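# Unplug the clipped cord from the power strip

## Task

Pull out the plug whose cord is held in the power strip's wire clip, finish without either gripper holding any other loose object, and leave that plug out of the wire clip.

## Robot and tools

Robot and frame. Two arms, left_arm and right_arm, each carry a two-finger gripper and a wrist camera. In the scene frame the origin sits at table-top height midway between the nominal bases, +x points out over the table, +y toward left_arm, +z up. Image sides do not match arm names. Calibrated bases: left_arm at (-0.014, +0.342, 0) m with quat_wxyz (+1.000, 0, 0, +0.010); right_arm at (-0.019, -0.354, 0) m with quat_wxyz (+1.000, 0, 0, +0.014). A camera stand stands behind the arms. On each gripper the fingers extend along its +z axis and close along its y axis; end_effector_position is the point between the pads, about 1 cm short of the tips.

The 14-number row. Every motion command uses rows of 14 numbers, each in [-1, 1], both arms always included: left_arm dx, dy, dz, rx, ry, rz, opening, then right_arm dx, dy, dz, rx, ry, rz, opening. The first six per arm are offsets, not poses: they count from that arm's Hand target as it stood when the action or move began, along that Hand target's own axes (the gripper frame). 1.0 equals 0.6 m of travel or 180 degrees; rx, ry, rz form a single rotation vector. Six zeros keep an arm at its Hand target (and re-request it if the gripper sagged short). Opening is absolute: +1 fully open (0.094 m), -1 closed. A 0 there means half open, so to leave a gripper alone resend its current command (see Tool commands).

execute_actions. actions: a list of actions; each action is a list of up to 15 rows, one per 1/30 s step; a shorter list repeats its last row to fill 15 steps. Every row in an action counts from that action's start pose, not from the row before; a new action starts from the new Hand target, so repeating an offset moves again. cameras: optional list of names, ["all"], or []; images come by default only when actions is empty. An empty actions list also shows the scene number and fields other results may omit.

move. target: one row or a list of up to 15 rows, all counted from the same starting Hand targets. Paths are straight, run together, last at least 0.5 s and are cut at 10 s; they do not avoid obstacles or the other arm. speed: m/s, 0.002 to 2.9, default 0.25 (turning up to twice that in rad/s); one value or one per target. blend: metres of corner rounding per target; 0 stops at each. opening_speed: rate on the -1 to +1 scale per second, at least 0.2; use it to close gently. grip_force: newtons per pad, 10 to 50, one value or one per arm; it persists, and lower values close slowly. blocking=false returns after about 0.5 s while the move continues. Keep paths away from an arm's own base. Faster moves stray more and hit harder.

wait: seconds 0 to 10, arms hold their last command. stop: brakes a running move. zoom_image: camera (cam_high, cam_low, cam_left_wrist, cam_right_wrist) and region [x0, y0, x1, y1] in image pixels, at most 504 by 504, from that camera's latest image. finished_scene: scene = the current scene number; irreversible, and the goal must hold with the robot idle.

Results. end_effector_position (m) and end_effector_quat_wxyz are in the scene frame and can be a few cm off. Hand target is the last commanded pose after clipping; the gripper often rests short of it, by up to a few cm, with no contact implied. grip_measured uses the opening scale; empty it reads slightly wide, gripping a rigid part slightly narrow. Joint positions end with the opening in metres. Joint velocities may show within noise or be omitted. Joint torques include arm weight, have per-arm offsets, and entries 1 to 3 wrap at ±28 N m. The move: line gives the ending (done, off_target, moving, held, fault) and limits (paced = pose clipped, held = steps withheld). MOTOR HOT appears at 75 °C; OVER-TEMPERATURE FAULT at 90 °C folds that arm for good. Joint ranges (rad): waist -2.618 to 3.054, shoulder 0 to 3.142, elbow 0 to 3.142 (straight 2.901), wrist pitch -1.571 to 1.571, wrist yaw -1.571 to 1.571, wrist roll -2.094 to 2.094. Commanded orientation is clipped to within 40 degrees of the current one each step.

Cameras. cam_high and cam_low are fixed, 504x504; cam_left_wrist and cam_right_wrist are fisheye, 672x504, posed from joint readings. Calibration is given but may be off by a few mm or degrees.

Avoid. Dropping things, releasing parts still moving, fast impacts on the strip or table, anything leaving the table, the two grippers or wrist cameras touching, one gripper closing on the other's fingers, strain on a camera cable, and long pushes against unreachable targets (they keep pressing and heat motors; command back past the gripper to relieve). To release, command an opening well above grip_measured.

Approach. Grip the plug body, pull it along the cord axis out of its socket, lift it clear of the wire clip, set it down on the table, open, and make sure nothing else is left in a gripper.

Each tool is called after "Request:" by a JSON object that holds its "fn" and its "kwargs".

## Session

Request:
{"fn": "execute_actions", "kwargs": {"actions": [], "cameras": ["all"]}}

Scene clock: 0.00 s.
left_arm: end_effector_position=(+0.3811, +0.4227, +0.1215) grip_measured=+1.000 end_effector_quat_wxyz=(+0.602, -0.144, +0.776, +0.123) | right_arm: end_effector_position=(+0.3829, -0.3332, +0.1074) grip_measured=+1.000 end_effector_quat_wxyz=(+0.596, -0.002, +0.800, -0.068)
Joint positions: left_arm=[0.038 1.533 0.387 0.886 -0.316 -0.065 0.094] | right_arm=[0.141 1.565 0.379 0.891 0.268 -0.035 0.094]
Joint velocities: within noise
Joint torques (N m): no reading
Heat: left arm: 31 °C; right arm: 30 °C.
Hand target: left_arm +0.3826, +0.4230, +0.1263; +0.607, -0.145, +0.772, +0.122 | right_arm +0.3858, -0.3329, +0.1155; +0.605, +0.001, +0.793, -0.067
Tool commands: left_gripper/opening=+1.0 right_gripper/opening=+1.0
camera_calibration:
cam_left_wrist: T_world_to_cam=[[0.358784, -0.933036, -0.0268013, 0.256714], [-0.61493, -0.214665, -0.758801, 0.443741], [0.702236, 0.288727, -0.65077, -0.200262], [0, 0, 0, 1]] pos_world=[0.321396, 0.392601, 0.213267]
cam_right_wrist: T_world_to_cam=[[-0.0840077, -0.99333, 0.0789774, -0.312003], [-0.679421, -0.000878708, -0.733748, 0.364852], [0.728923, -0.115299, -0.674816, -0.134142], [0, 0, 0, 1]] pos_world=[0.319457, -0.325068, 0.201829]

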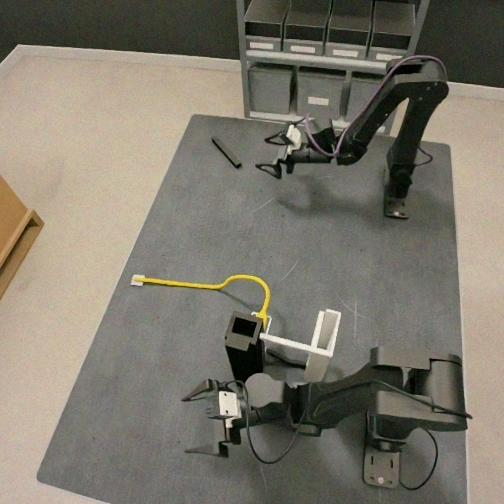

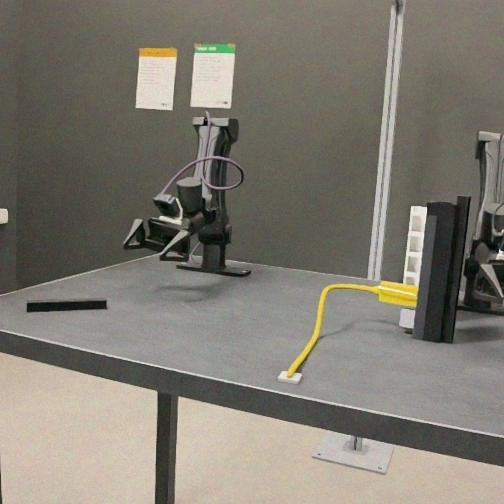

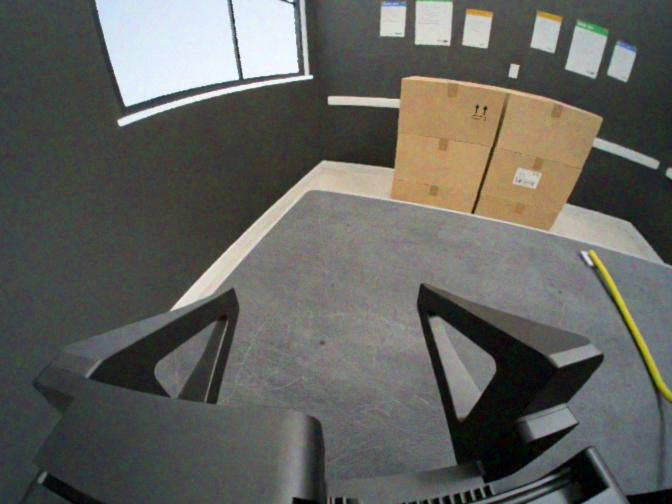

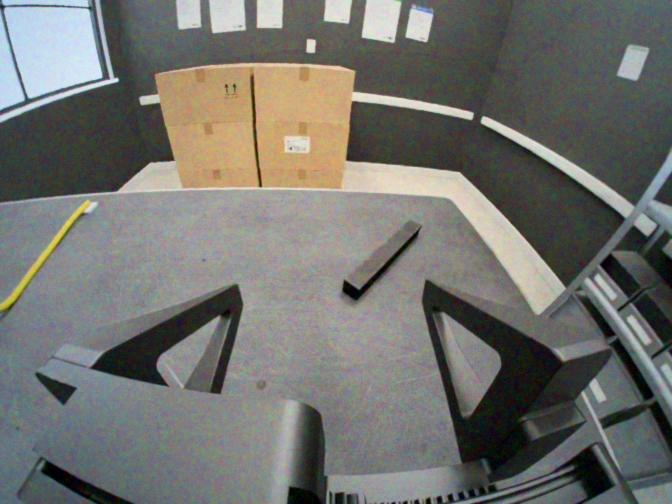

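Request:
{"fn": "zoom_image", "kwargs": {"camera": "cam_high", "region": [200, 260, 360, 400]}}

Request:
{"fn": "zoom_image", "kwargs": {"camera": "cam_low", "region": [340, 190, 490, 350]}}

Scaled by 3.150 from the camera's 504x504 image, which has a finer 720x720 frame.

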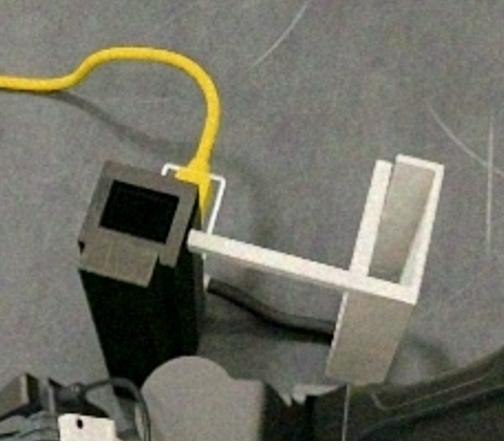

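Scaled by 3.150 from the camera's 504x504 image, which has a finer 720x720 frame.

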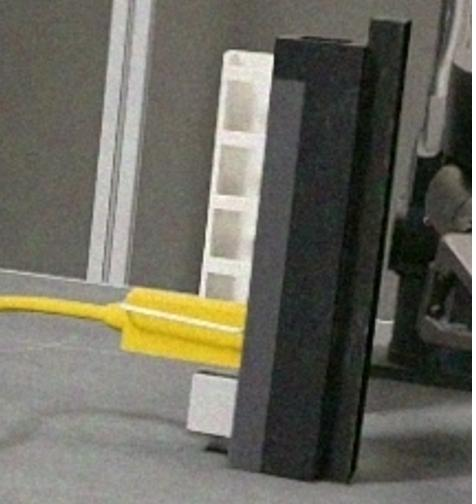

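Request:
{"fn": "move", "kwargs": {"target": [[0,0,0,0,0,0,1, 0.04147,0.50152,-0.25857,-0.4169,-0.09327,-0.02613,-1],[0,0,0,0,0,0,1, 0.09187,0.71567,-0.27515,-0.4169,-0.09327,-0.02613,-1]], "speed": [0.25,0.15], "blend": [0.03,0], "cameras": ["cam_high","cam_low","cam_right_wrist"]}}

Scene clock: 124.77 s.
left_arm: end_effector_position=(+0.3811, +0.4227, +0.1215) grip_measured=+1.000 end_effector_quat_wxyz=(+0.602, -0.144, +0.776, +0.123) | right_arm: end_effector_position=(+0.2446, +0.1021, +0.0501) grip_measured=-0.991 end_effector_quat_wxyz=(+0.562, -0.415, +0.593, +0.400)
Joint positions: left_arm=[0.038 1.533 0.387 0.886 -0.316 -0.065 0.094] | right_arm=[0.924 2.364 0.846 1.468 -0.277 -0.006 0]
Joint torques (N m): left_arm=[0.06 -5.19 6.61 2.38 -0.09 0] | right_arm=[0.12 -9.48 6.22 2.48 0.06 0.06]
Heat: left arm: 39 °C; right arm: 35 °C.
Hand target: left_arm +0.3826, +0.4230, +0.1263; +0.607, -0.145, +0.772, +0.122 | right_arm +0.2478, +0.1059, +0.0600; +0.579, -0.406, +0.579, +0.406
Off the commanded pose: left_arm 0.005 m, 1 deg | right_arm 0.011 m, 3 deg.
move: off_target (right_arm)
camera_calibration:
cam_right_wrist: T_world_to_cam=[[0.941802, -0.333811, -0.0397499, -0.198999], [-0.195054, -0.446318, -0.873358, 0.163239], [0.273795, 0.830283, -0.485454, -0.0164834], [0, 0, 0, 1]] pos_world=[0.223771, 0.0201146, 0.126654]
Images, in order (width x height): cam_high 504x504, cam_low 504x504, cam_right_wrist 672x504.

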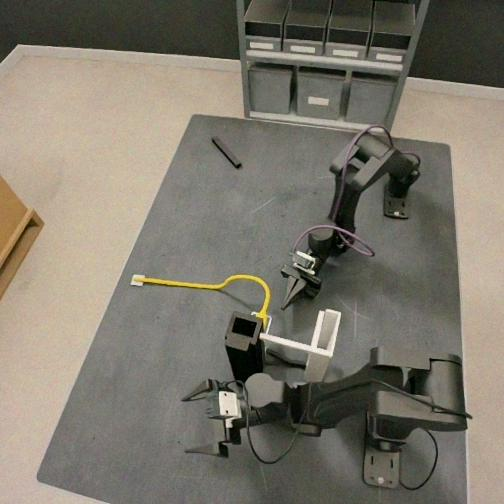

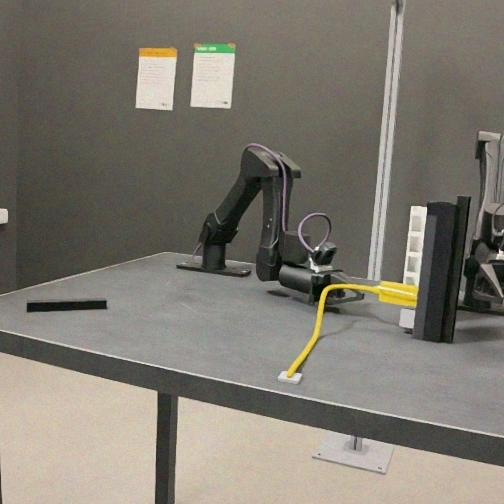

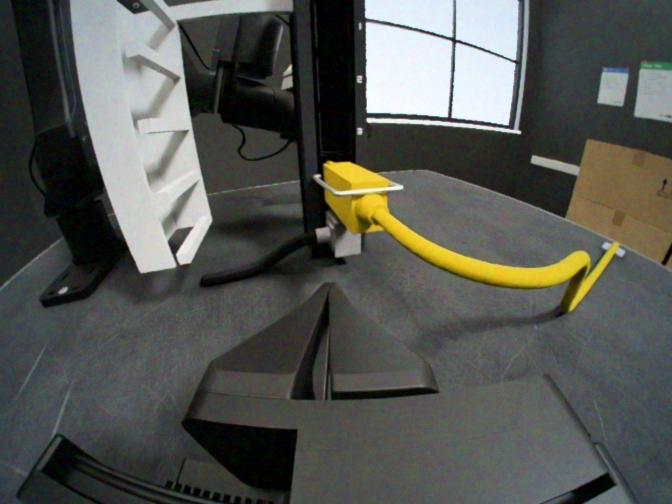

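Request:
{"fn": "zoom_image", "kwargs": {"camera": "cam_right_wrist", "region": [290, 140, 430, 280]}}

Scaled by 3.600 from the camera's 672x504 image, which has a finer 960x720 frame.

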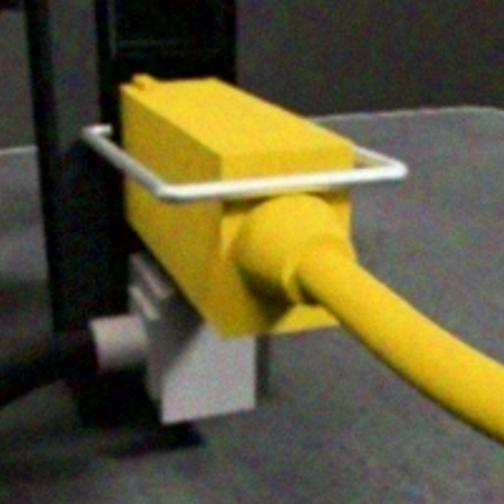

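Request:
{"fn": "move", "kwargs": {"target": [0,0,0,0,0,0,1, -0.01,0.00082,0.11677,0,0,0,-1], "speed": 0.1, "cameras": ["cam_low","cam_right_wrist"]}}

Scene clock: 171.77 s.
left_arm: end_effector_position=(+0.3811, +0.4227, +0.1215) grip_measured=+1.000 end_effector_quat_wxyz=(+0.602, -0.144, +0.776, +0.123) | right_arm: end_effector_position=(+0.2713, +0.1663, +0.0681) grip_measured=-0.991 end_effector_quat_wxyz=(+0.580, -0.407, +0.578, +0.404)
Joint positions: left_arm=[0.038 1.533 0.387 0.886 -0.316 -0.065 0.094] | right_arm=[0.963 2.449 1.157 1.291 -0.232 -0.006 0]
Joint torques (N m): left_arm=[-0.05 -5.15 6.61 2.41 -0.1 -0.02] | right_arm=[0.57 -10.99 8.23 1.94 0.03 0.01]
Heat: left arm: 41 °C; right arm: 40 °C.
Hand target: left_arm +0.3826, +0.4230, +0.1263; +0.607, -0.145, +0.772, +0.122 | right_arm +0.2714, +0.1718, +0.0658; +0.579, -0.406, +0.579, +0.406
Off the commanded pose: left_arm 0.005 m, 1 deg | right_arm 0.006 m, 0 deg.
move: done
camera_calibration:
cam_right_wrist: T_world_to_cam=[[0.940688, -0.338274, -0.0260324, -0.201855], [-0.172098, -0.409634, -0.895869, 0.201943], [0.292386, 0.847213, -0.443554, -0.0790032], [0, 0, 0, 1]] pos_world=[0.247736, 0.0813733, 0.140618]
Images, in order (width x height): cam_low 504x504, cam_right_wrist 672x504.

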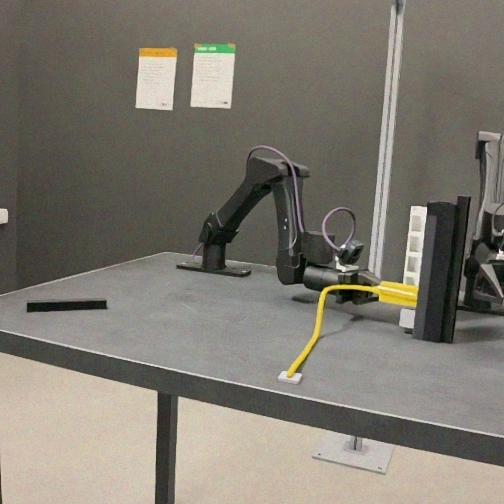

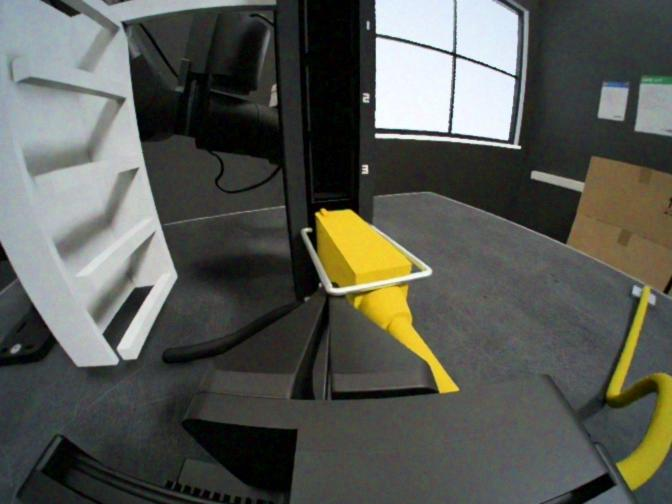

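Request:
{"fn": "zoom_image", "kwargs": {"camera": "cam_right_wrist", "region": [280, 200, 450, 340]}}

Request:
{"fn": "zoom_image", "kwargs": {"camera": "cam_low", "region": [320, 220, 440, 340]}}

Scaled by 2.965 from the camera's 672x504 image, which has a finer 960x720 frame.

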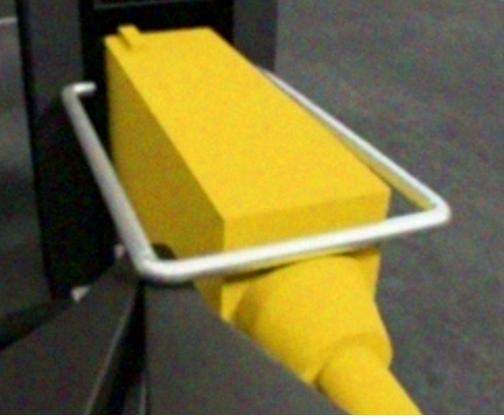

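Scaled by 4.200 from the camera's 504x504 image, which has a finer 720x720 frame.

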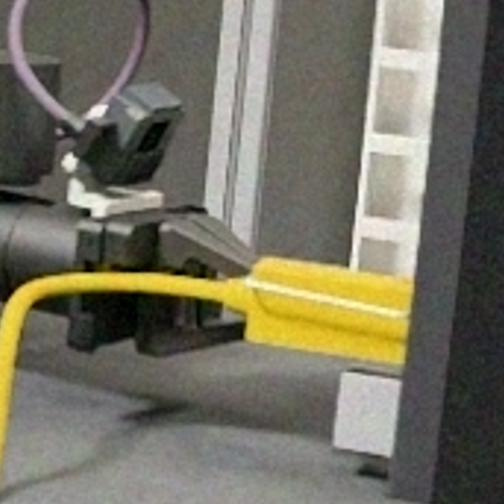

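Request:
{"fn": "move", "kwargs": {"target": [[0,0,0,0,0,0,1, -0.1,0,0,0,0,0,-1],[0,0,0,0,0,0,1, -0.16667,0.01425,0.05867,0,0,0,-1]], "speed": 0.07, "blend": [0.03,0], "cameras": ["cam_low","cam_right_wrist"]}}

Scene clock: 206.90 s.
left_arm: end_effector_position=(+0.3811, +0.4227, +0.1215) grip_measured=+1.000 end_effector_quat_wxyz=(+0.602, -0.144, +0.776, +0.123) | right_arm: end_effector_position=(+0.2666, +0.1778, +0.0628) grip_measured=-0.991 end_effector_quat_wxyz=(+0.492, -0.435, +0.661, +0.363)
Joint positions: left_arm=[0.038 1.533 0.387 0.886 -0.316 -0.065 0.094] | right_arm=[0.992 2.302 1.216 0.827 -0.192 0.003 0]
Joint torques (N m): left_arm=[-0.02 -5.04 6.69 2.41 -0.1 0] | right_arm=[1.11 -20.15 13.74 3.38 0.01 -0.03]
Heat: left arm: 43 °C; right arm: 39 °C.
Hand target: left_arm +0.3826, +0.4230, +0.1263; +0.607, -0.145, +0.772, +0.122 | right_arm +0.2752, +0.2079, +0.1659; +0.579, -0.406, +0.579, +0.406
Off the commanded pose: left_arm 0.005 m, 1 deg | right_arm 0.108 m, 15 deg.
move: off_target (right_arm); blend cut to 0.027 m at target 1
camera_calibration:
cam_right_wrist: T_world_to_cam=[[0.928517, -0.361729, -0.0837161, -0.182649], [-0.296781, -0.587586, -0.752771, 0.256994], [0.223109, 0.723805, -0.652938, -0.0362273], [0, 0, 0, 1]] pos_world=[0.253946, 0.111158, 0.154513]
Images, in order (width x height): cam_low 504x504, cam_right_wrist 672x504.

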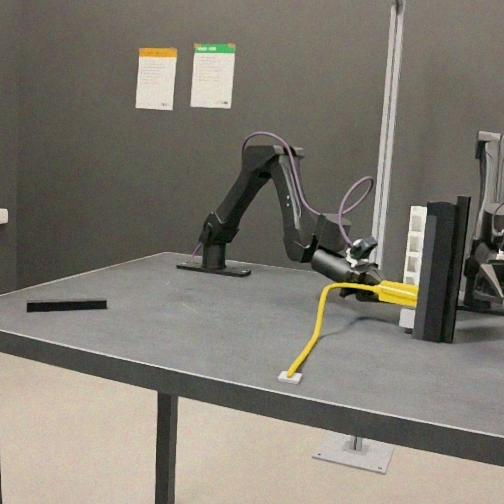

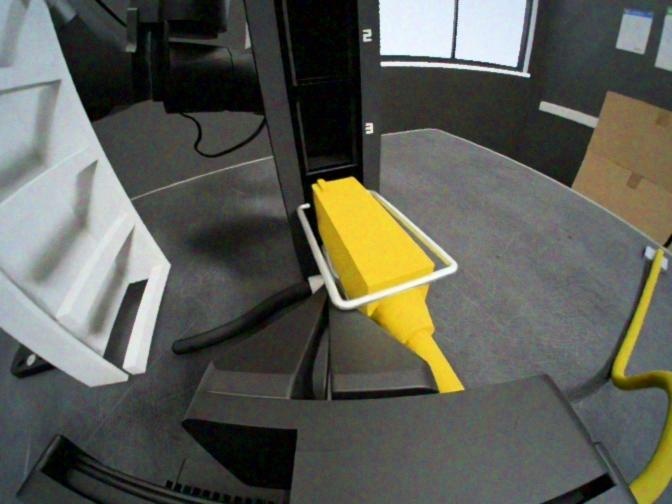

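Request:
{"fn": "zoom_image", "kwargs": {"camera": "cam_right_wrist", "region": [280, 170, 470, 340]}}

Request:
{"fn": "zoom_image", "kwargs": {"camera": "cam_low", "region": [320, 220, 440, 340]}}

Scaled by 2.653 from the camera's 672x504 image, which has a finer 960x720 frame.

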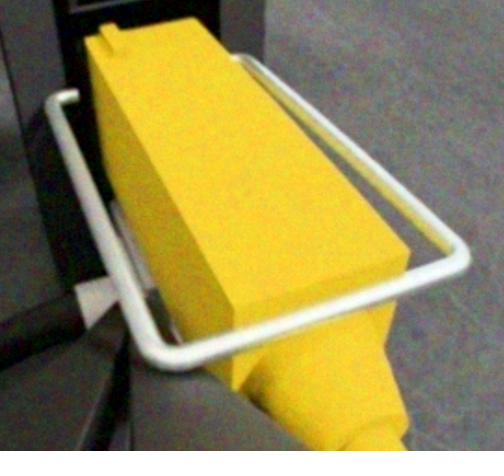

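Scaled by 4.200 from the camera's 504x504 image, which has a finer 720x720 frame.

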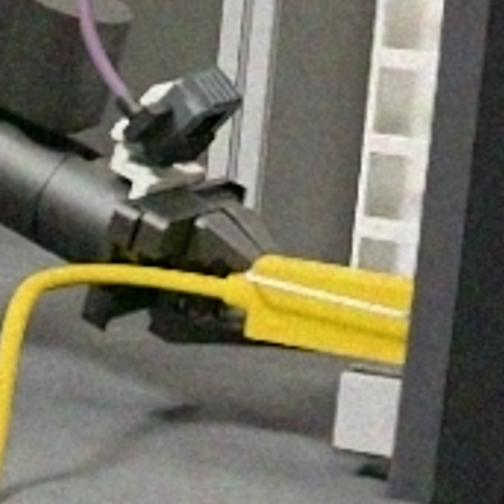

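Request:
{"fn": "move", "kwargs": {"target": [[0,0,0,0,0,0,1, 0.0265,-0.01658,-0.06117,0,0,0,-1]], "speed": 0.08, "cameras": ["cam_low","cam_right_wrist"]}}

Scene clock: 234.40 s.
left_arm: end_effector_position=(+0.3811, +0.4227, +0.1215) grip_measured=+1.000 end_effector_quat_wxyz=(+0.602, -0.144, +0.776, +0.123) | right_arm: end_effector_position=(+0.2727, +0.1732, +0.1260) grip_measured=-0.991 end_effector_quat_wxyz=(+0.563, -0.409, +0.599, +0.397)
Joint positions: left_arm=[0.038 1.533 0.387 0.886 -0.316 -0.065 0.094] | right_arm=[0.973 2.244 1.175 1.016 -0.214 0.003 0]
Joint torques (N m): left_arm=[-0.05 -5.08 6.61 2.38 -0.11 -0.01] | right_arm=[-0.73 -15.58 5.81 2.36 -0.21 -0.15]
Heat: left arm: 44 °C; right arm: 43 °C.
Hand target: left_arm +0.3826, +0.4230, +0.1263; +0.607, -0.145, +0.772, +0.122 | right_arm +0.2722, +0.1699, +0.1500; +0.579, -0.406, +0.579, +0.406
Off the commanded pose: left_arm 0.005 m, 1 deg | right_arm 0.024 m, 3 deg.
move: off_target (right_arm)
camera_calibration:
cam_right_wrist: T_world_to_cam=[[0.936403, -0.347854, -0.0463337, -0.194015], [-0.208101, -0.444119, -0.871465, 0.269652], [0.282565, 0.825685, -0.488263, -0.0476306], [0, 0, 0, 1]] pos_world=[0.25125, 0.0915966, 0.202747]
Images, in order (width x height): cam_low 504x504, cam_right_wrist 672x504.

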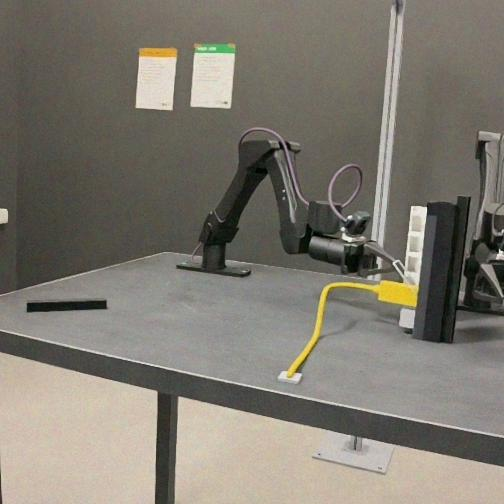

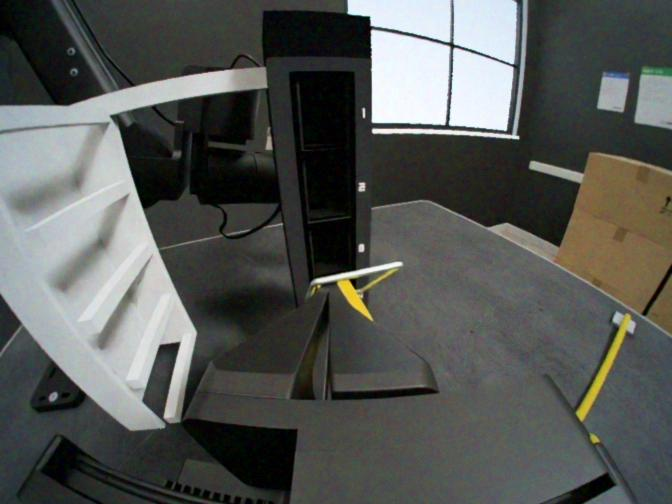

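Request:
{"fn": "zoom_image", "kwargs": {"camera": "cam_low", "region": [320, 220, 440, 340]}}

Request:
{"fn": "zoom_image", "kwargs": {"camera": "cam_right_wrist", "region": [280, 220, 450, 340]}}

Scaled by 4.200 from the camera's 504x504 image, which has a finer 720x720 frame.

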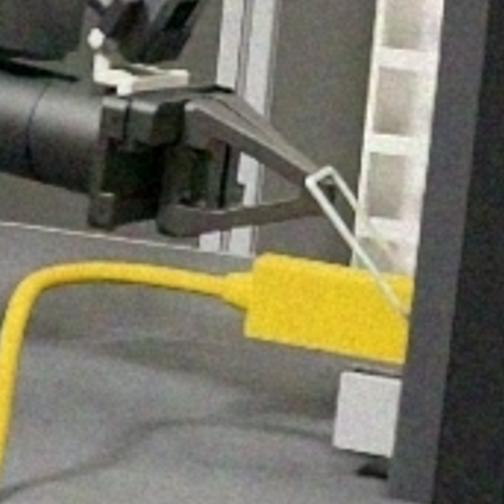

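Scaled by 2.965 from the camera's 672x504 image, which has a finer 960x720 frame.

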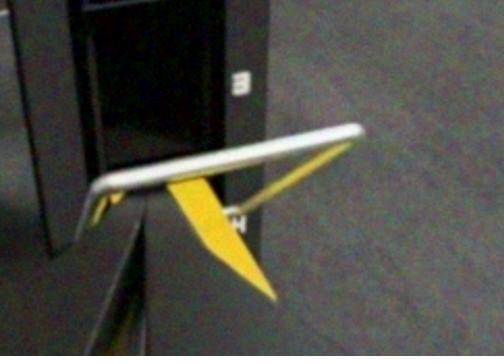

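Request:
{"fn": "move", "kwargs": {"target": [[0,0,0,0,0,0,1, 0,0.0055,0.03365,0,0,0,-1],[0,0,0,0,0,0,1, -0.03,0.0095,0.06412,0,0,0,-1]], "speed": 0.08, "blend": [0.01,0], "cameras": ["cam_low","cam_right_wrist"]}}

Scene clock: 258.60 s.
left_arm: end_effector_position=(+0.3811, +0.4227, +0.1215) grip_measured=+1.000 end_effector_quat_wxyz=(+0.602, -0.144, +0.776, +0.123) | right_arm: end_effector_position=(+0.2794, +0.2019, +0.1647) grip_measured=-0.991 end_effector_quat_wxyz=(+0.575, -0.407, +0.583, +0.405)
Joint positions: left_arm=[0.038 1.533 0.387 0.886 -0.316 -0.065 0.094] | right_arm=[0.991 2.248 1.336 0.9 -0.206 0.003 0]
Joint torques (N m): left_arm=[-0.05 -5.23 6.5 2.41 -0.09 -0.01] | right_arm=[0.75 -11.58 10.56 2 0.01 -0.03]
Heat: left arm: 44 °C; right arm: 43 °C.
Hand target: left_arm +0.3826, +0.4230, +0.1263; +0.607, -0.145, +0.772, +0.122 | right_arm +0.2798, +0.2082, +0.1680; +0.579, -0.406, +0.579, +0.406
Off the commanded pose: left_arm 0.005 m, 1 deg | right_arm 0.007 m, 1 deg.
move: done
camera_calibration:
cam_right_wrist: T_world_to_cam=[[0.940749, -0.33704, -0.037345, -0.193369], [-0.184131, -0.415236, -0.890884, 0.308112], [0.284757, 0.844975, -0.452692, -0.0646341], [0, 0, 0, 1]] pos_world=[0.25705, 0.11738, 0.238011]
Images, in order (width x height): cam_low 504x504, cam_right_wrist 672x504.

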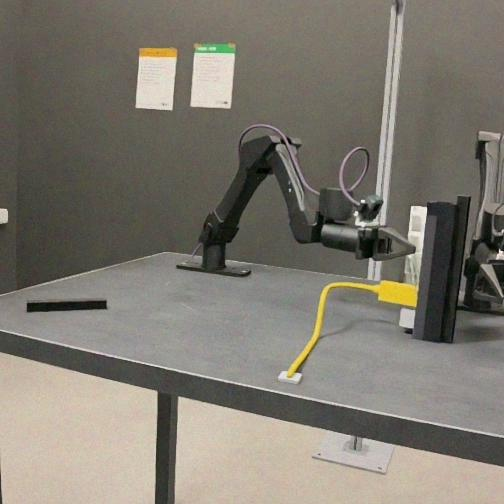

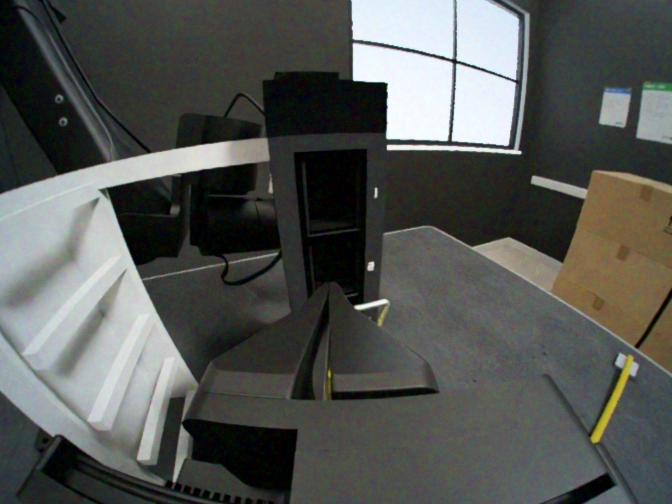

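Request:
{"fn": "zoom_image", "kwargs": {"camera": "cam_low", "region": [340, 210, 440, 310]}}

Request:
{"fn": "zoom_image", "kwargs": {"camera": "cam_right_wrist", "region": [290, 260, 430, 360]}}

Scaled by 5.040 from the camera's 504x504 image, which has a finer 720x720 frame.

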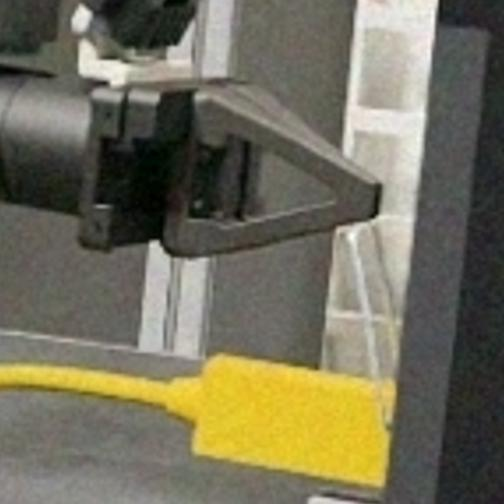

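Scaled by 3.600 from the camera's 672x504 image, which has a finer 960x720 frame.

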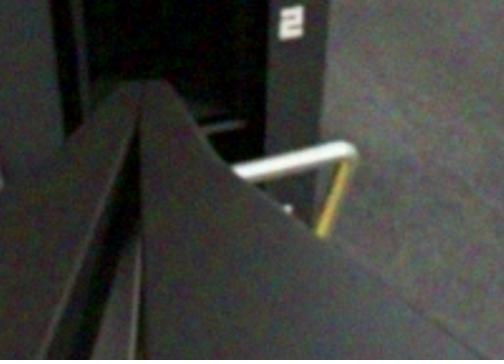

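Request:
{"fn": "move", "kwargs": {"target": [[0,0,0,0,0,0,1, -0.01667,0,-0.11667,0,0,0,-1],[0,0,0,0,0,0,1, 0.06667,-0.07733,-0.13058,-0.11185,0.21965,-0.04071,1]], "speed": [0.15,0.15], "blend": [0.01,0], "cameras": ["cam_low","cam_right_wrist"]}}

Scene clock: 307.63 s.
left_arm: end_effector_position=(+0.3811, +0.4227, +0.1215) grip_measured=+1.000 end_effector_quat_wxyz=(+0.602, -0.144, +0.776, +0.123) | right_arm: end_effector_position=(+0.2908, +0.1130, +0.1179) grip_measured=+0.998 end_effector_quat_wxyz=(-0.284, +0.644, -0.646, -0.294)
Joint positions: left_arm=[0.038 1.533 0.387 0.886 -0.316 -0.065 0.094] | right_arm=[0.788 2.149 1.721 -0.467 -0.547 -0.556 0.094]
Joint torques (N m): left_arm=[-0.06 -5.11 6.64 2.41 -0.1 -0.02] | right_arm=[-0.75 -11.69 11.86 1.48 -0.4 -0.15]
Heat: left arm: 46 °C; right arm: 44 °C.
Hand target: left_arm +0.3826, +0.4230, +0.1263; +0.607, -0.145, +0.772, +0.122 | right_arm +0.2968, +0.1186, +0.1280; -0.296, +0.647, -0.635, -0.301
Off the commanded pose: left_arm 0.005 m, 1 deg | right_arm 0.013 m, 2 deg.
move: off_target (right_arm); target 2's new opening was sent with right_arm's hand 0.013 m and 2 deg from that target
camera_calibration:
cam_right_wrist: T_world_to_cam=[[0.999077, -0.0155364, -0.0400446, -0.288723], [-0.0293544, -0.927572, -0.372488, 0.183437], [-0.0313571, 0.37332, -0.927172, 0.187207], [0, 0, 0, 1]] pos_world=[0.299712, 0.0957771, 0.230339]
Images, in order (width x height): cam_low 504x504, cam_right_wrist 672x504.

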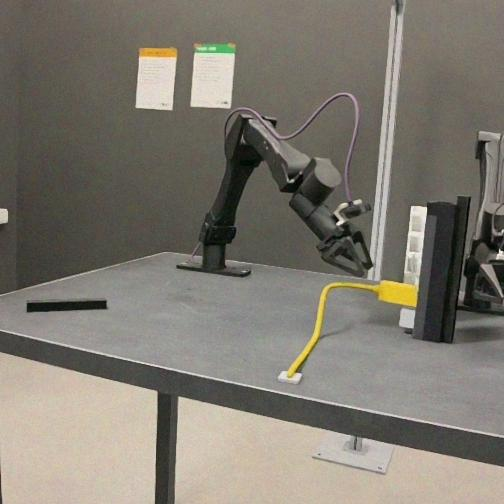

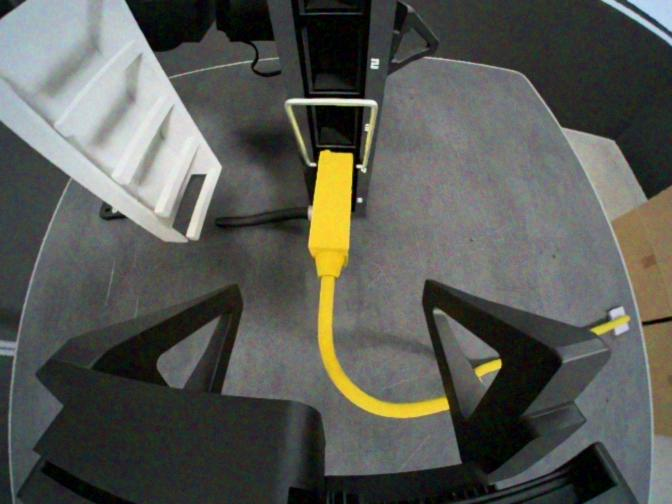

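Request:
{"fn": "move", "kwargs": {"target": [0,0,0,0,0,0,1, -0.00733,0.00188,0.07745,0,0,0,1], "speed": 0.12, "cameras": ["cam_right_wrist"]}}

Scene clock: 332.53 s.
left_arm: end_effector_position=(+0.3811, +0.4227, +0.1215) grip_measured=+1.000 end_effector_quat_wxyz=(+0.602, -0.144, +0.776, +0.123) | right_arm: end_effector_position=(+0.2874, +0.1475, +0.0900) grip_measured=+0.998 end_effector_quat_wxyz=(-0.275, +0.648, -0.644, -0.299)
Joint positions: left_arm=[0.038 1.533 0.387 0.886 -0.316 -0.065 0.094] | right_arm=[0.837 2.279 1.824 -0.434 -0.531 -0.52 0.094]
Joint torques (N m): left_arm=[-0.02 -5.09 6.54 2.42 -0.09 -0.02] | right_arm=[0.14 -12.9 11.59 1.63 -0.24 0.03]
Heat: left arm: 46 °C; right arm: 41 °C.
Hand target: left_arm +0.3826, +0.4230, +0.1263; +0.607, -0.145, +0.772, +0.122 | right_arm +0.2949, +0.1571, +0.1017; -0.297, +0.647, -0.635, -0.301
Off the commanded pose: left_arm 0.005 m, 1 deg | right_arm 0.017 m, 3 deg.
move: off_target (right_arm)
camera_calibration:
cam_right_wrist: T_world_to_cam=[[0.99851, -0.000374591, -0.0545724, -0.286804], [-0.0204467, -0.929707, -0.367732, 0.202207], [-0.0505986, 0.3683, -0.928329, 0.154695], [0, 0, 0, 1]] pos_world=[0.298339, 0.130912, 0.202315]
Images, in order (width x height): cam_right_wrist 672x504.

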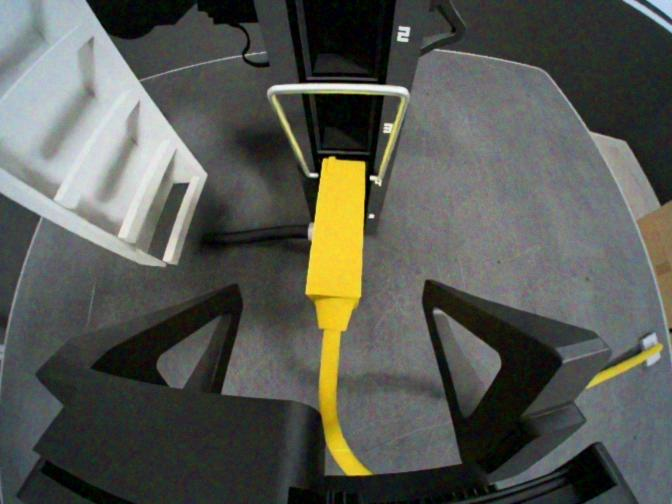

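Request:
{"fn": "move", "kwargs": {"target": [0,0,0,0,0,0,1, -0.0029,0.00652,0.05843,0.0149,0,0.0125,1], "speed": 0.1, "cameras": ["cam_low","cam_right_wrist"]}}

Scene clock: 359.63 s.
left_arm: end_effector_position=(+0.3811, +0.4227, +0.1215) grip_measured=+1.000 end_effector_quat_wxyz=(+0.602, -0.144, +0.776, +0.123) | right_arm: end_effector_position=(+0.2829, +0.1748, +0.0691) grip_measured=+0.998 end_effector_quat_wxyz=(-0.284, +0.629, -0.663, -0.289)
Joint positions: left_arm=[0.038 1.533 0.387 0.886 -0.316 -0.065 0.094] | right_arm=[0.893 2.348 1.852 -0.347 -0.454 -0.424 0.094]
Joint torques (N m): left_arm=[0.05 -5.05 6.53 2.4 -0.11 -0.03] | right_arm=[-0.05 -13.19 11.99 1.82 -0.14 0.01]
Heat: left arm: 47 °C; right arm: 42 °C.
Hand target: left_arm +0.3826, +0.4230, +0.1263; +0.607, -0.145, +0.772, +0.122 | right_arm +0.2906, +0.1849, +0.0803; -0.305, +0.627, -0.654, -0.292
Off the commanded pose: left_arm 0.005 m, 1 deg | right_arm 0.017 m, 3 deg.
move: off_target (right_arm)
camera_calibration:
cam_right_wrist: T_world_to_cam=[[0.996919, -0.0593275, -0.0513067, -0.272826], [-0.0740243, -0.927921, -0.365353, 0.234491], [-0.0259331, 0.368025, -0.929454, 0.118185], [0, 0, 0, 1]] pos_world=[0.292408, 0.157908, 0.181522]
Images, in order (width x height): cam_low 504x504, cam_right_wrist 672x504.

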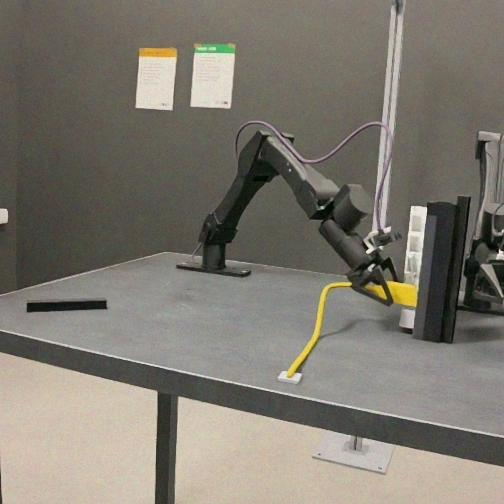

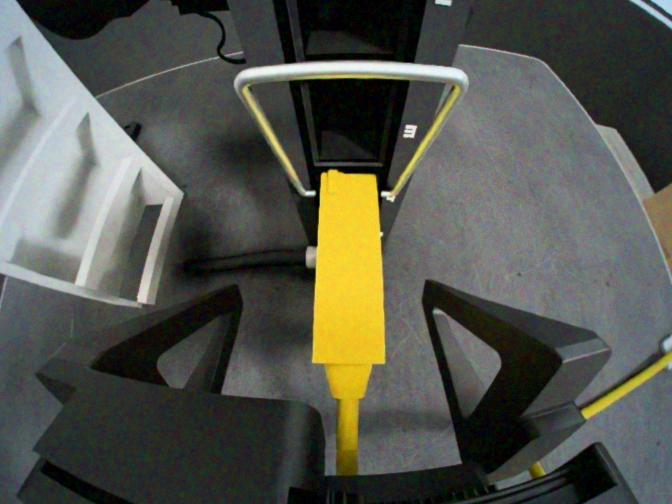

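Request:
{"fn": "move", "kwargs": {"target": [0,0,0,0,0,0,1, 0.00177,-0.01347,-0.0021,0,0,0,1], "speed": 0.06, "cameras": ["cam_low","cam_right_wrist"]}}

Scene clock: 371.53 s.
left_arm: end_effector_position=(+0.3811, +0.4227, +0.1215) grip_measured=+1.000 end_effector_quat_wxyz=(+0.602, -0.144, +0.776, +0.123) | right_arm: end_effector_position=(+0.2908, +0.1774, +0.0726) grip_measured=+0.998 end_effector_quat_wxyz=(-0.292, +0.626, -0.662, -0.289)
Joint positions: left_arm=[0.038 1.533 0.387 0.886 -0.316 -0.065 0.094] | right_arm=[0.885 2.363 1.881 -0.347 -0.454 -0.423 0.094]
Joint torques (N m): left_arm=[0.02 -5.12 6.53 2.42 -0.1 0.03] | right_arm=[-0.66 -12.97 11.99 1.58 -0.23 -0.12]
Heat: left arm: 47 °C; right arm: 45 °C.
Hand target: left_arm +0.3826, +0.4230, +0.1263; +0.607, -0.145, +0.772, +0.122 | right_arm +0.2985, +0.1830, +0.0804; -0.305, +0.627, -0.654, -0.292
Off the commanded pose: left_arm 0.005 m, 1 deg | right_arm 0.012 m, 2 deg.
move: off_target (right_arm)
camera_calibration:
cam_right_wrist: T_world_to_cam=[[0.996836, -0.0668819, -0.0429481, -0.279563], [-0.0781666, -0.922858, -0.377126, 0.239927], [-0.0144121, 0.37929, -0.925166, 0.115067], [0, 0, 0, 1]] pos_world=[0.299091, 0.159077, 0.184932]
Images, in order (width x height): cam_low 504x504, cam_right_wrist 672x504.

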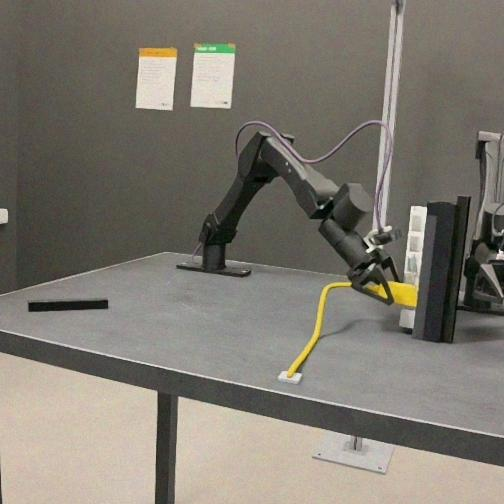

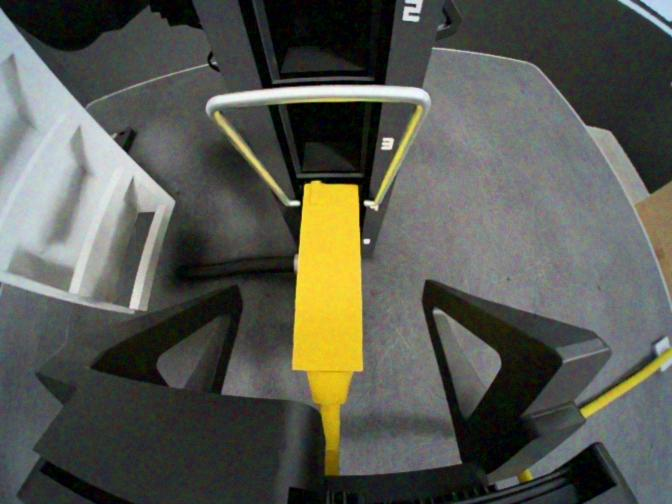

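Request:
{"fn": "move", "kwargs": {"target": [[0,0,0,0,0,0,1, 0,0,0,0,0,0,-0.68],[0,0,0,0,0,0,1, 0.06022,-0.00082,-0.12365,0,0,0,-0.68]], "speed": [0.06,0.06], "opening_speed": 1.0, "cameras": ["cam_low","cam_right_wrist"]}}

Scene clock: 404.37 s.
left_arm: end_effector_position=(+0.3811, +0.4227, +0.1215) grip_measured=+1.000 end_effector_quat_wxyz=(+0.602, -0.144, +0.776, +0.123) | right_arm: end_effector_position=(+0.2950, +0.1012, +0.0719) grip_measured=-0.504 end_effector_quat_wxyz=(+0.279, -0.625, +0.673, +0.280)
Joint positions: left_arm=[0.038 1.533 0.387 0.886 -0.316 -0.065 0.094] | right_arm=[0.779 2.165 1.576 -0.315 -0.506 -0.513 0.023]
Joint torques (N m): left_arm=[0.03 -5.04 6.56 2.39 -0.11 -0.01] | right_arm=[-0.69 -17.4 7.19 1.63 -0.44 -0.1]
Heat: left arm: 48 °C; right arm: 42 °C.
Hand target: left_arm +0.3826, +0.4230, +0.1263; +0.607, -0.145, +0.772, +0.122 | right_arm +0.2955, +0.1029, +0.1004; -0.305, +0.627, -0.654, -0.292
Off the commanded pose: left_arm 0.005 m, 1 deg | right_arm 0.029 m, 4 deg.
move: off_target (right_arm)
camera_calibration:
cam_right_wrist: T_world_to_cam=[[0.995298, -0.0805184, -0.0538439, -0.286357], [-0.0942054, -0.933968, -0.344717, 0.173233], [-0.0225325, 0.348168, -0.937161, 0.149737], [0, 0, 0, 1]] pos_world=[0.304704, 0.0866031, 0.184625]
Images, in order (width x height): cam_low 504x504, cam_right_wrist 672x504.

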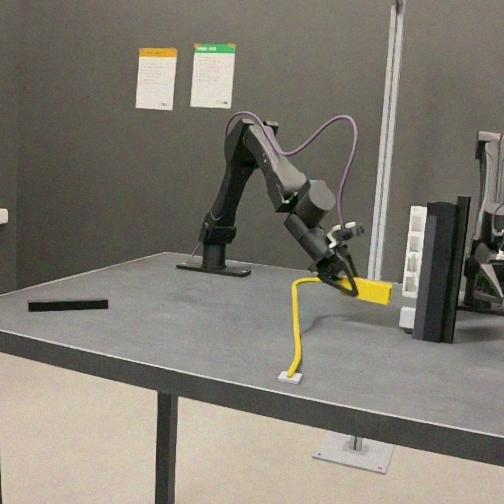

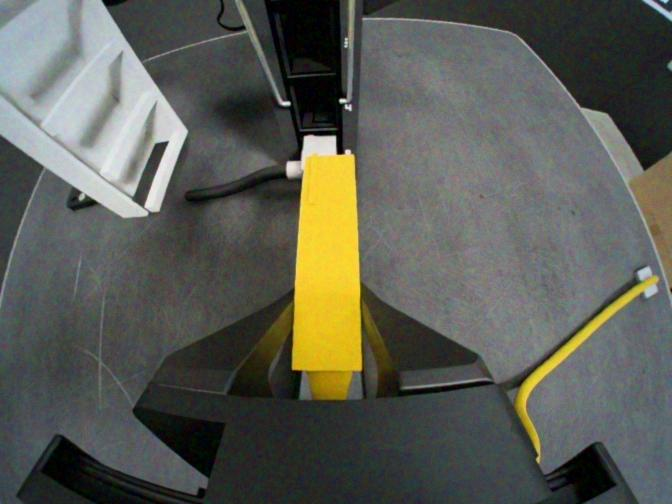

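Request:
{"fn": "move", "kwargs": {"target": [[0,0,0,0,0,0,1, 0.12938,-0.0128,-0.04945,0,0,0,-0.68],[0,0,0,0,0,0,1, 0.17857,-0.01302,-0.01472,0,0,0,-0.68],[0,0,0,0,0,0,1, 0.19452,-0.01302,-0.00133,0,0,0,-0.68]], "speed": [0.15,0.1,0.03], "blend": [0.02,0,0], "cameras": ["cam_low","cam_right_wrist"]}}

Scene clock: 435.67 s.
left_arm: end_effector_position=(+0.3811, +0.4227, +0.1215) grip_measured=+1.000 end_effector_quat_wxyz=(+0.602, -0.144, +0.776, +0.123) | right_arm: end_effector_position=(+0.3011, +0.0264, +0.0131) grip_measured=-0.504 end_effector_quat_wxyz=(-0.301, +0.627, -0.661, -0.282)
Joint positions: left_arm=[0.038 1.533 0.387 0.886 -0.316 -0.065 0.094] | right_arm=[0.636 2.115 1.207 -0.017 -0.599 -0.648 0.023]
Joint torques (N m): left_arm=[0.06 -5.18 6.58 2.41 -0.11 -0.02] | right_arm=[-0.46 -10.18 6.22 1.69 -0.46 -0.06]
Heat: left arm: 48 °C; right arm: 45 °C.
Hand target: left_arm +0.3826, +0.4230, +0.1263; +0.607, -0.145, +0.772, +0.122 | right_arm +0.3002, +0.0270, +0.0115; -0.305, +0.627, -0.654, -0.292
Off the commanded pose: left_arm 0.005 m, 1 deg | right_arm 0.002 m, 2 deg.
move: done; blend cut to 0.0181 m at target 1
camera_calibration:
cam_right_wrist: T_world_to_cam=[[0.997025, -0.0739397, -0.0217848, -0.302728], [-0.0766575, -0.921486, -0.380771, 0.0785491], [0.00807972, 0.381308, -0.924413, 0.110507], [0, 0, 0, 1]] pos_world=[0.306956, 0.00786085, 0.125469]
Images, in order (width x height): cam_low 504x504, cam_right_wrist 672x504.

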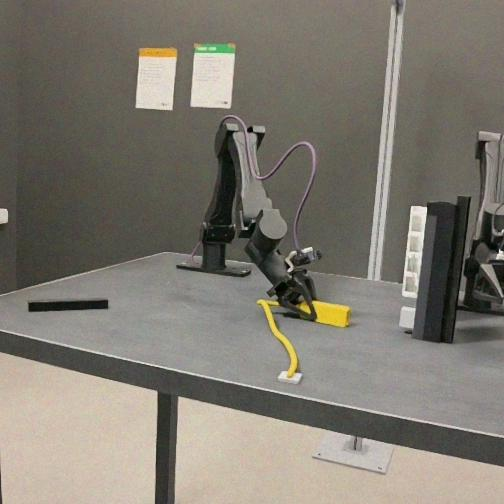

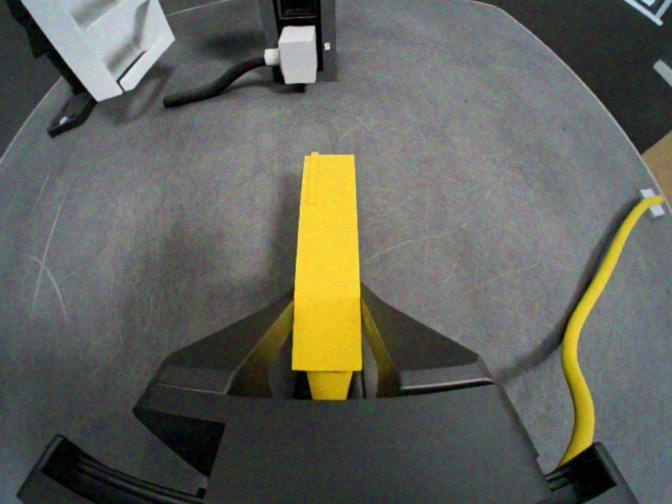

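Request:
{"fn": "zoom_image", "kwargs": {"camera": "cam_low", "region": [240, 250, 370, 380]}}

Scaled by 3.877 from the camera's 504x504 image, which has a finer 720x720 frame.

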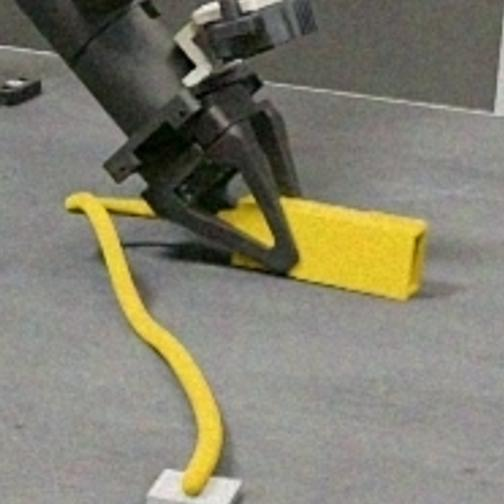

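Request:
{"fn": "move", "kwargs": {"target": [[0,0,0,0,0,0,1, 0.00383,0,0.00321,0,0,0,-0.6],[0,0,0,0,0,0,1, -0.00128,0,-0.00107,0,0,0,-0.6],[0,0,0,0,0,0,1, -0.00128,0,-0.00107,0,0,0,0.2]], "speed": 0.02, "opening_speed": 0.5, "cameras": ["cam_low","cam_right_wrist"]}}

Scene clock: 462.23 s.
left_arm: end_effector_position=(+0.3811, +0.4227, +0.1215) grip_measured=+1.000 end_effector_quat_wxyz=(+0.602, -0.144, +0.776, +0.123) | right_arm: end_effector_position=(+0.3020, +0.0276, +0.0122) grip_measured=+0.198 end_effector_quat_wxyz=(-0.304, +0.627, -0.659, -0.283)
Joint positions: left_arm=[0.038 1.533 0.387 0.886 -0.316 -0.065 0.094] | right_arm=[0.636 2.121 1.207 -0.004 -0.601 -0.648 0.056]
Joint torques (N m): left_arm=[-0.13 -5.15 6.57 2.39 -0.1 -0.03] | right_arm=[-0.92 -11.33 6.12 1.53 -0.43 -0.07]
Heat: left arm: 48 °C; right arm: 43 °C.
Hand target: left_arm +0.3826, +0.4230, +0.1263; +0.607, -0.145, +0.772, +0.122 | right_arm +0.3002, +0.0270, +0.0125; -0.305, +0.627, -0.655, -0.292
Off the commanded pose: left_arm 0.005 m, 1 deg | right_arm 0.002 m, 1 deg.
move: done
camera_calibration:
cam_right_wrist: T_world_to_cam=[[0.997211, -0.0724674, -0.0178736, -0.303654], [-0.0737376, -0.919399, -0.386353, 0.078566], [0.0115651, 0.386593, -0.922178, 0.108056], [0, 0, 0, 1]] pos_world=[0.307351, 0.00845484, 0.124573]
Images, in order (width x height): cam_low 504x504, cam_right_wrist 672x504.

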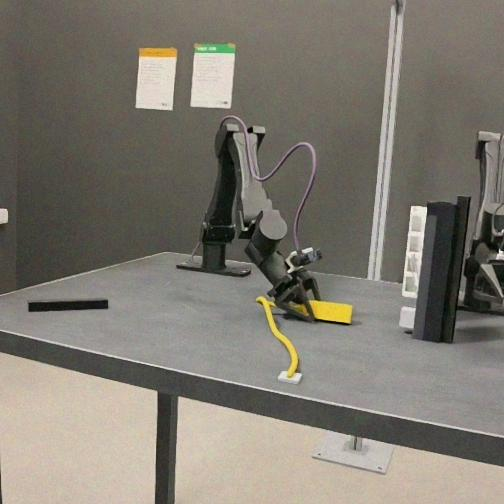

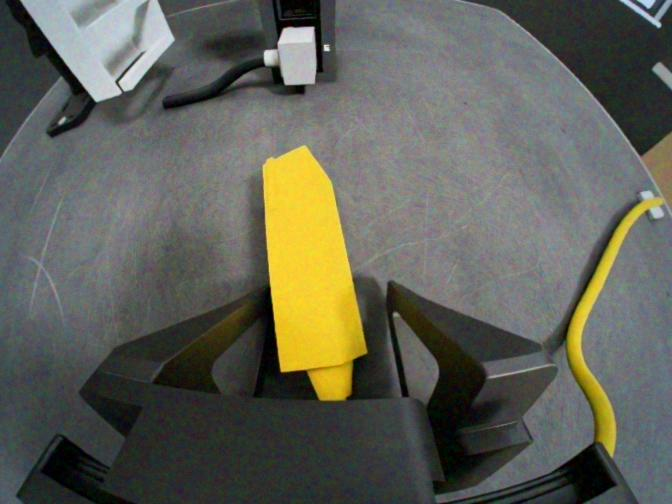

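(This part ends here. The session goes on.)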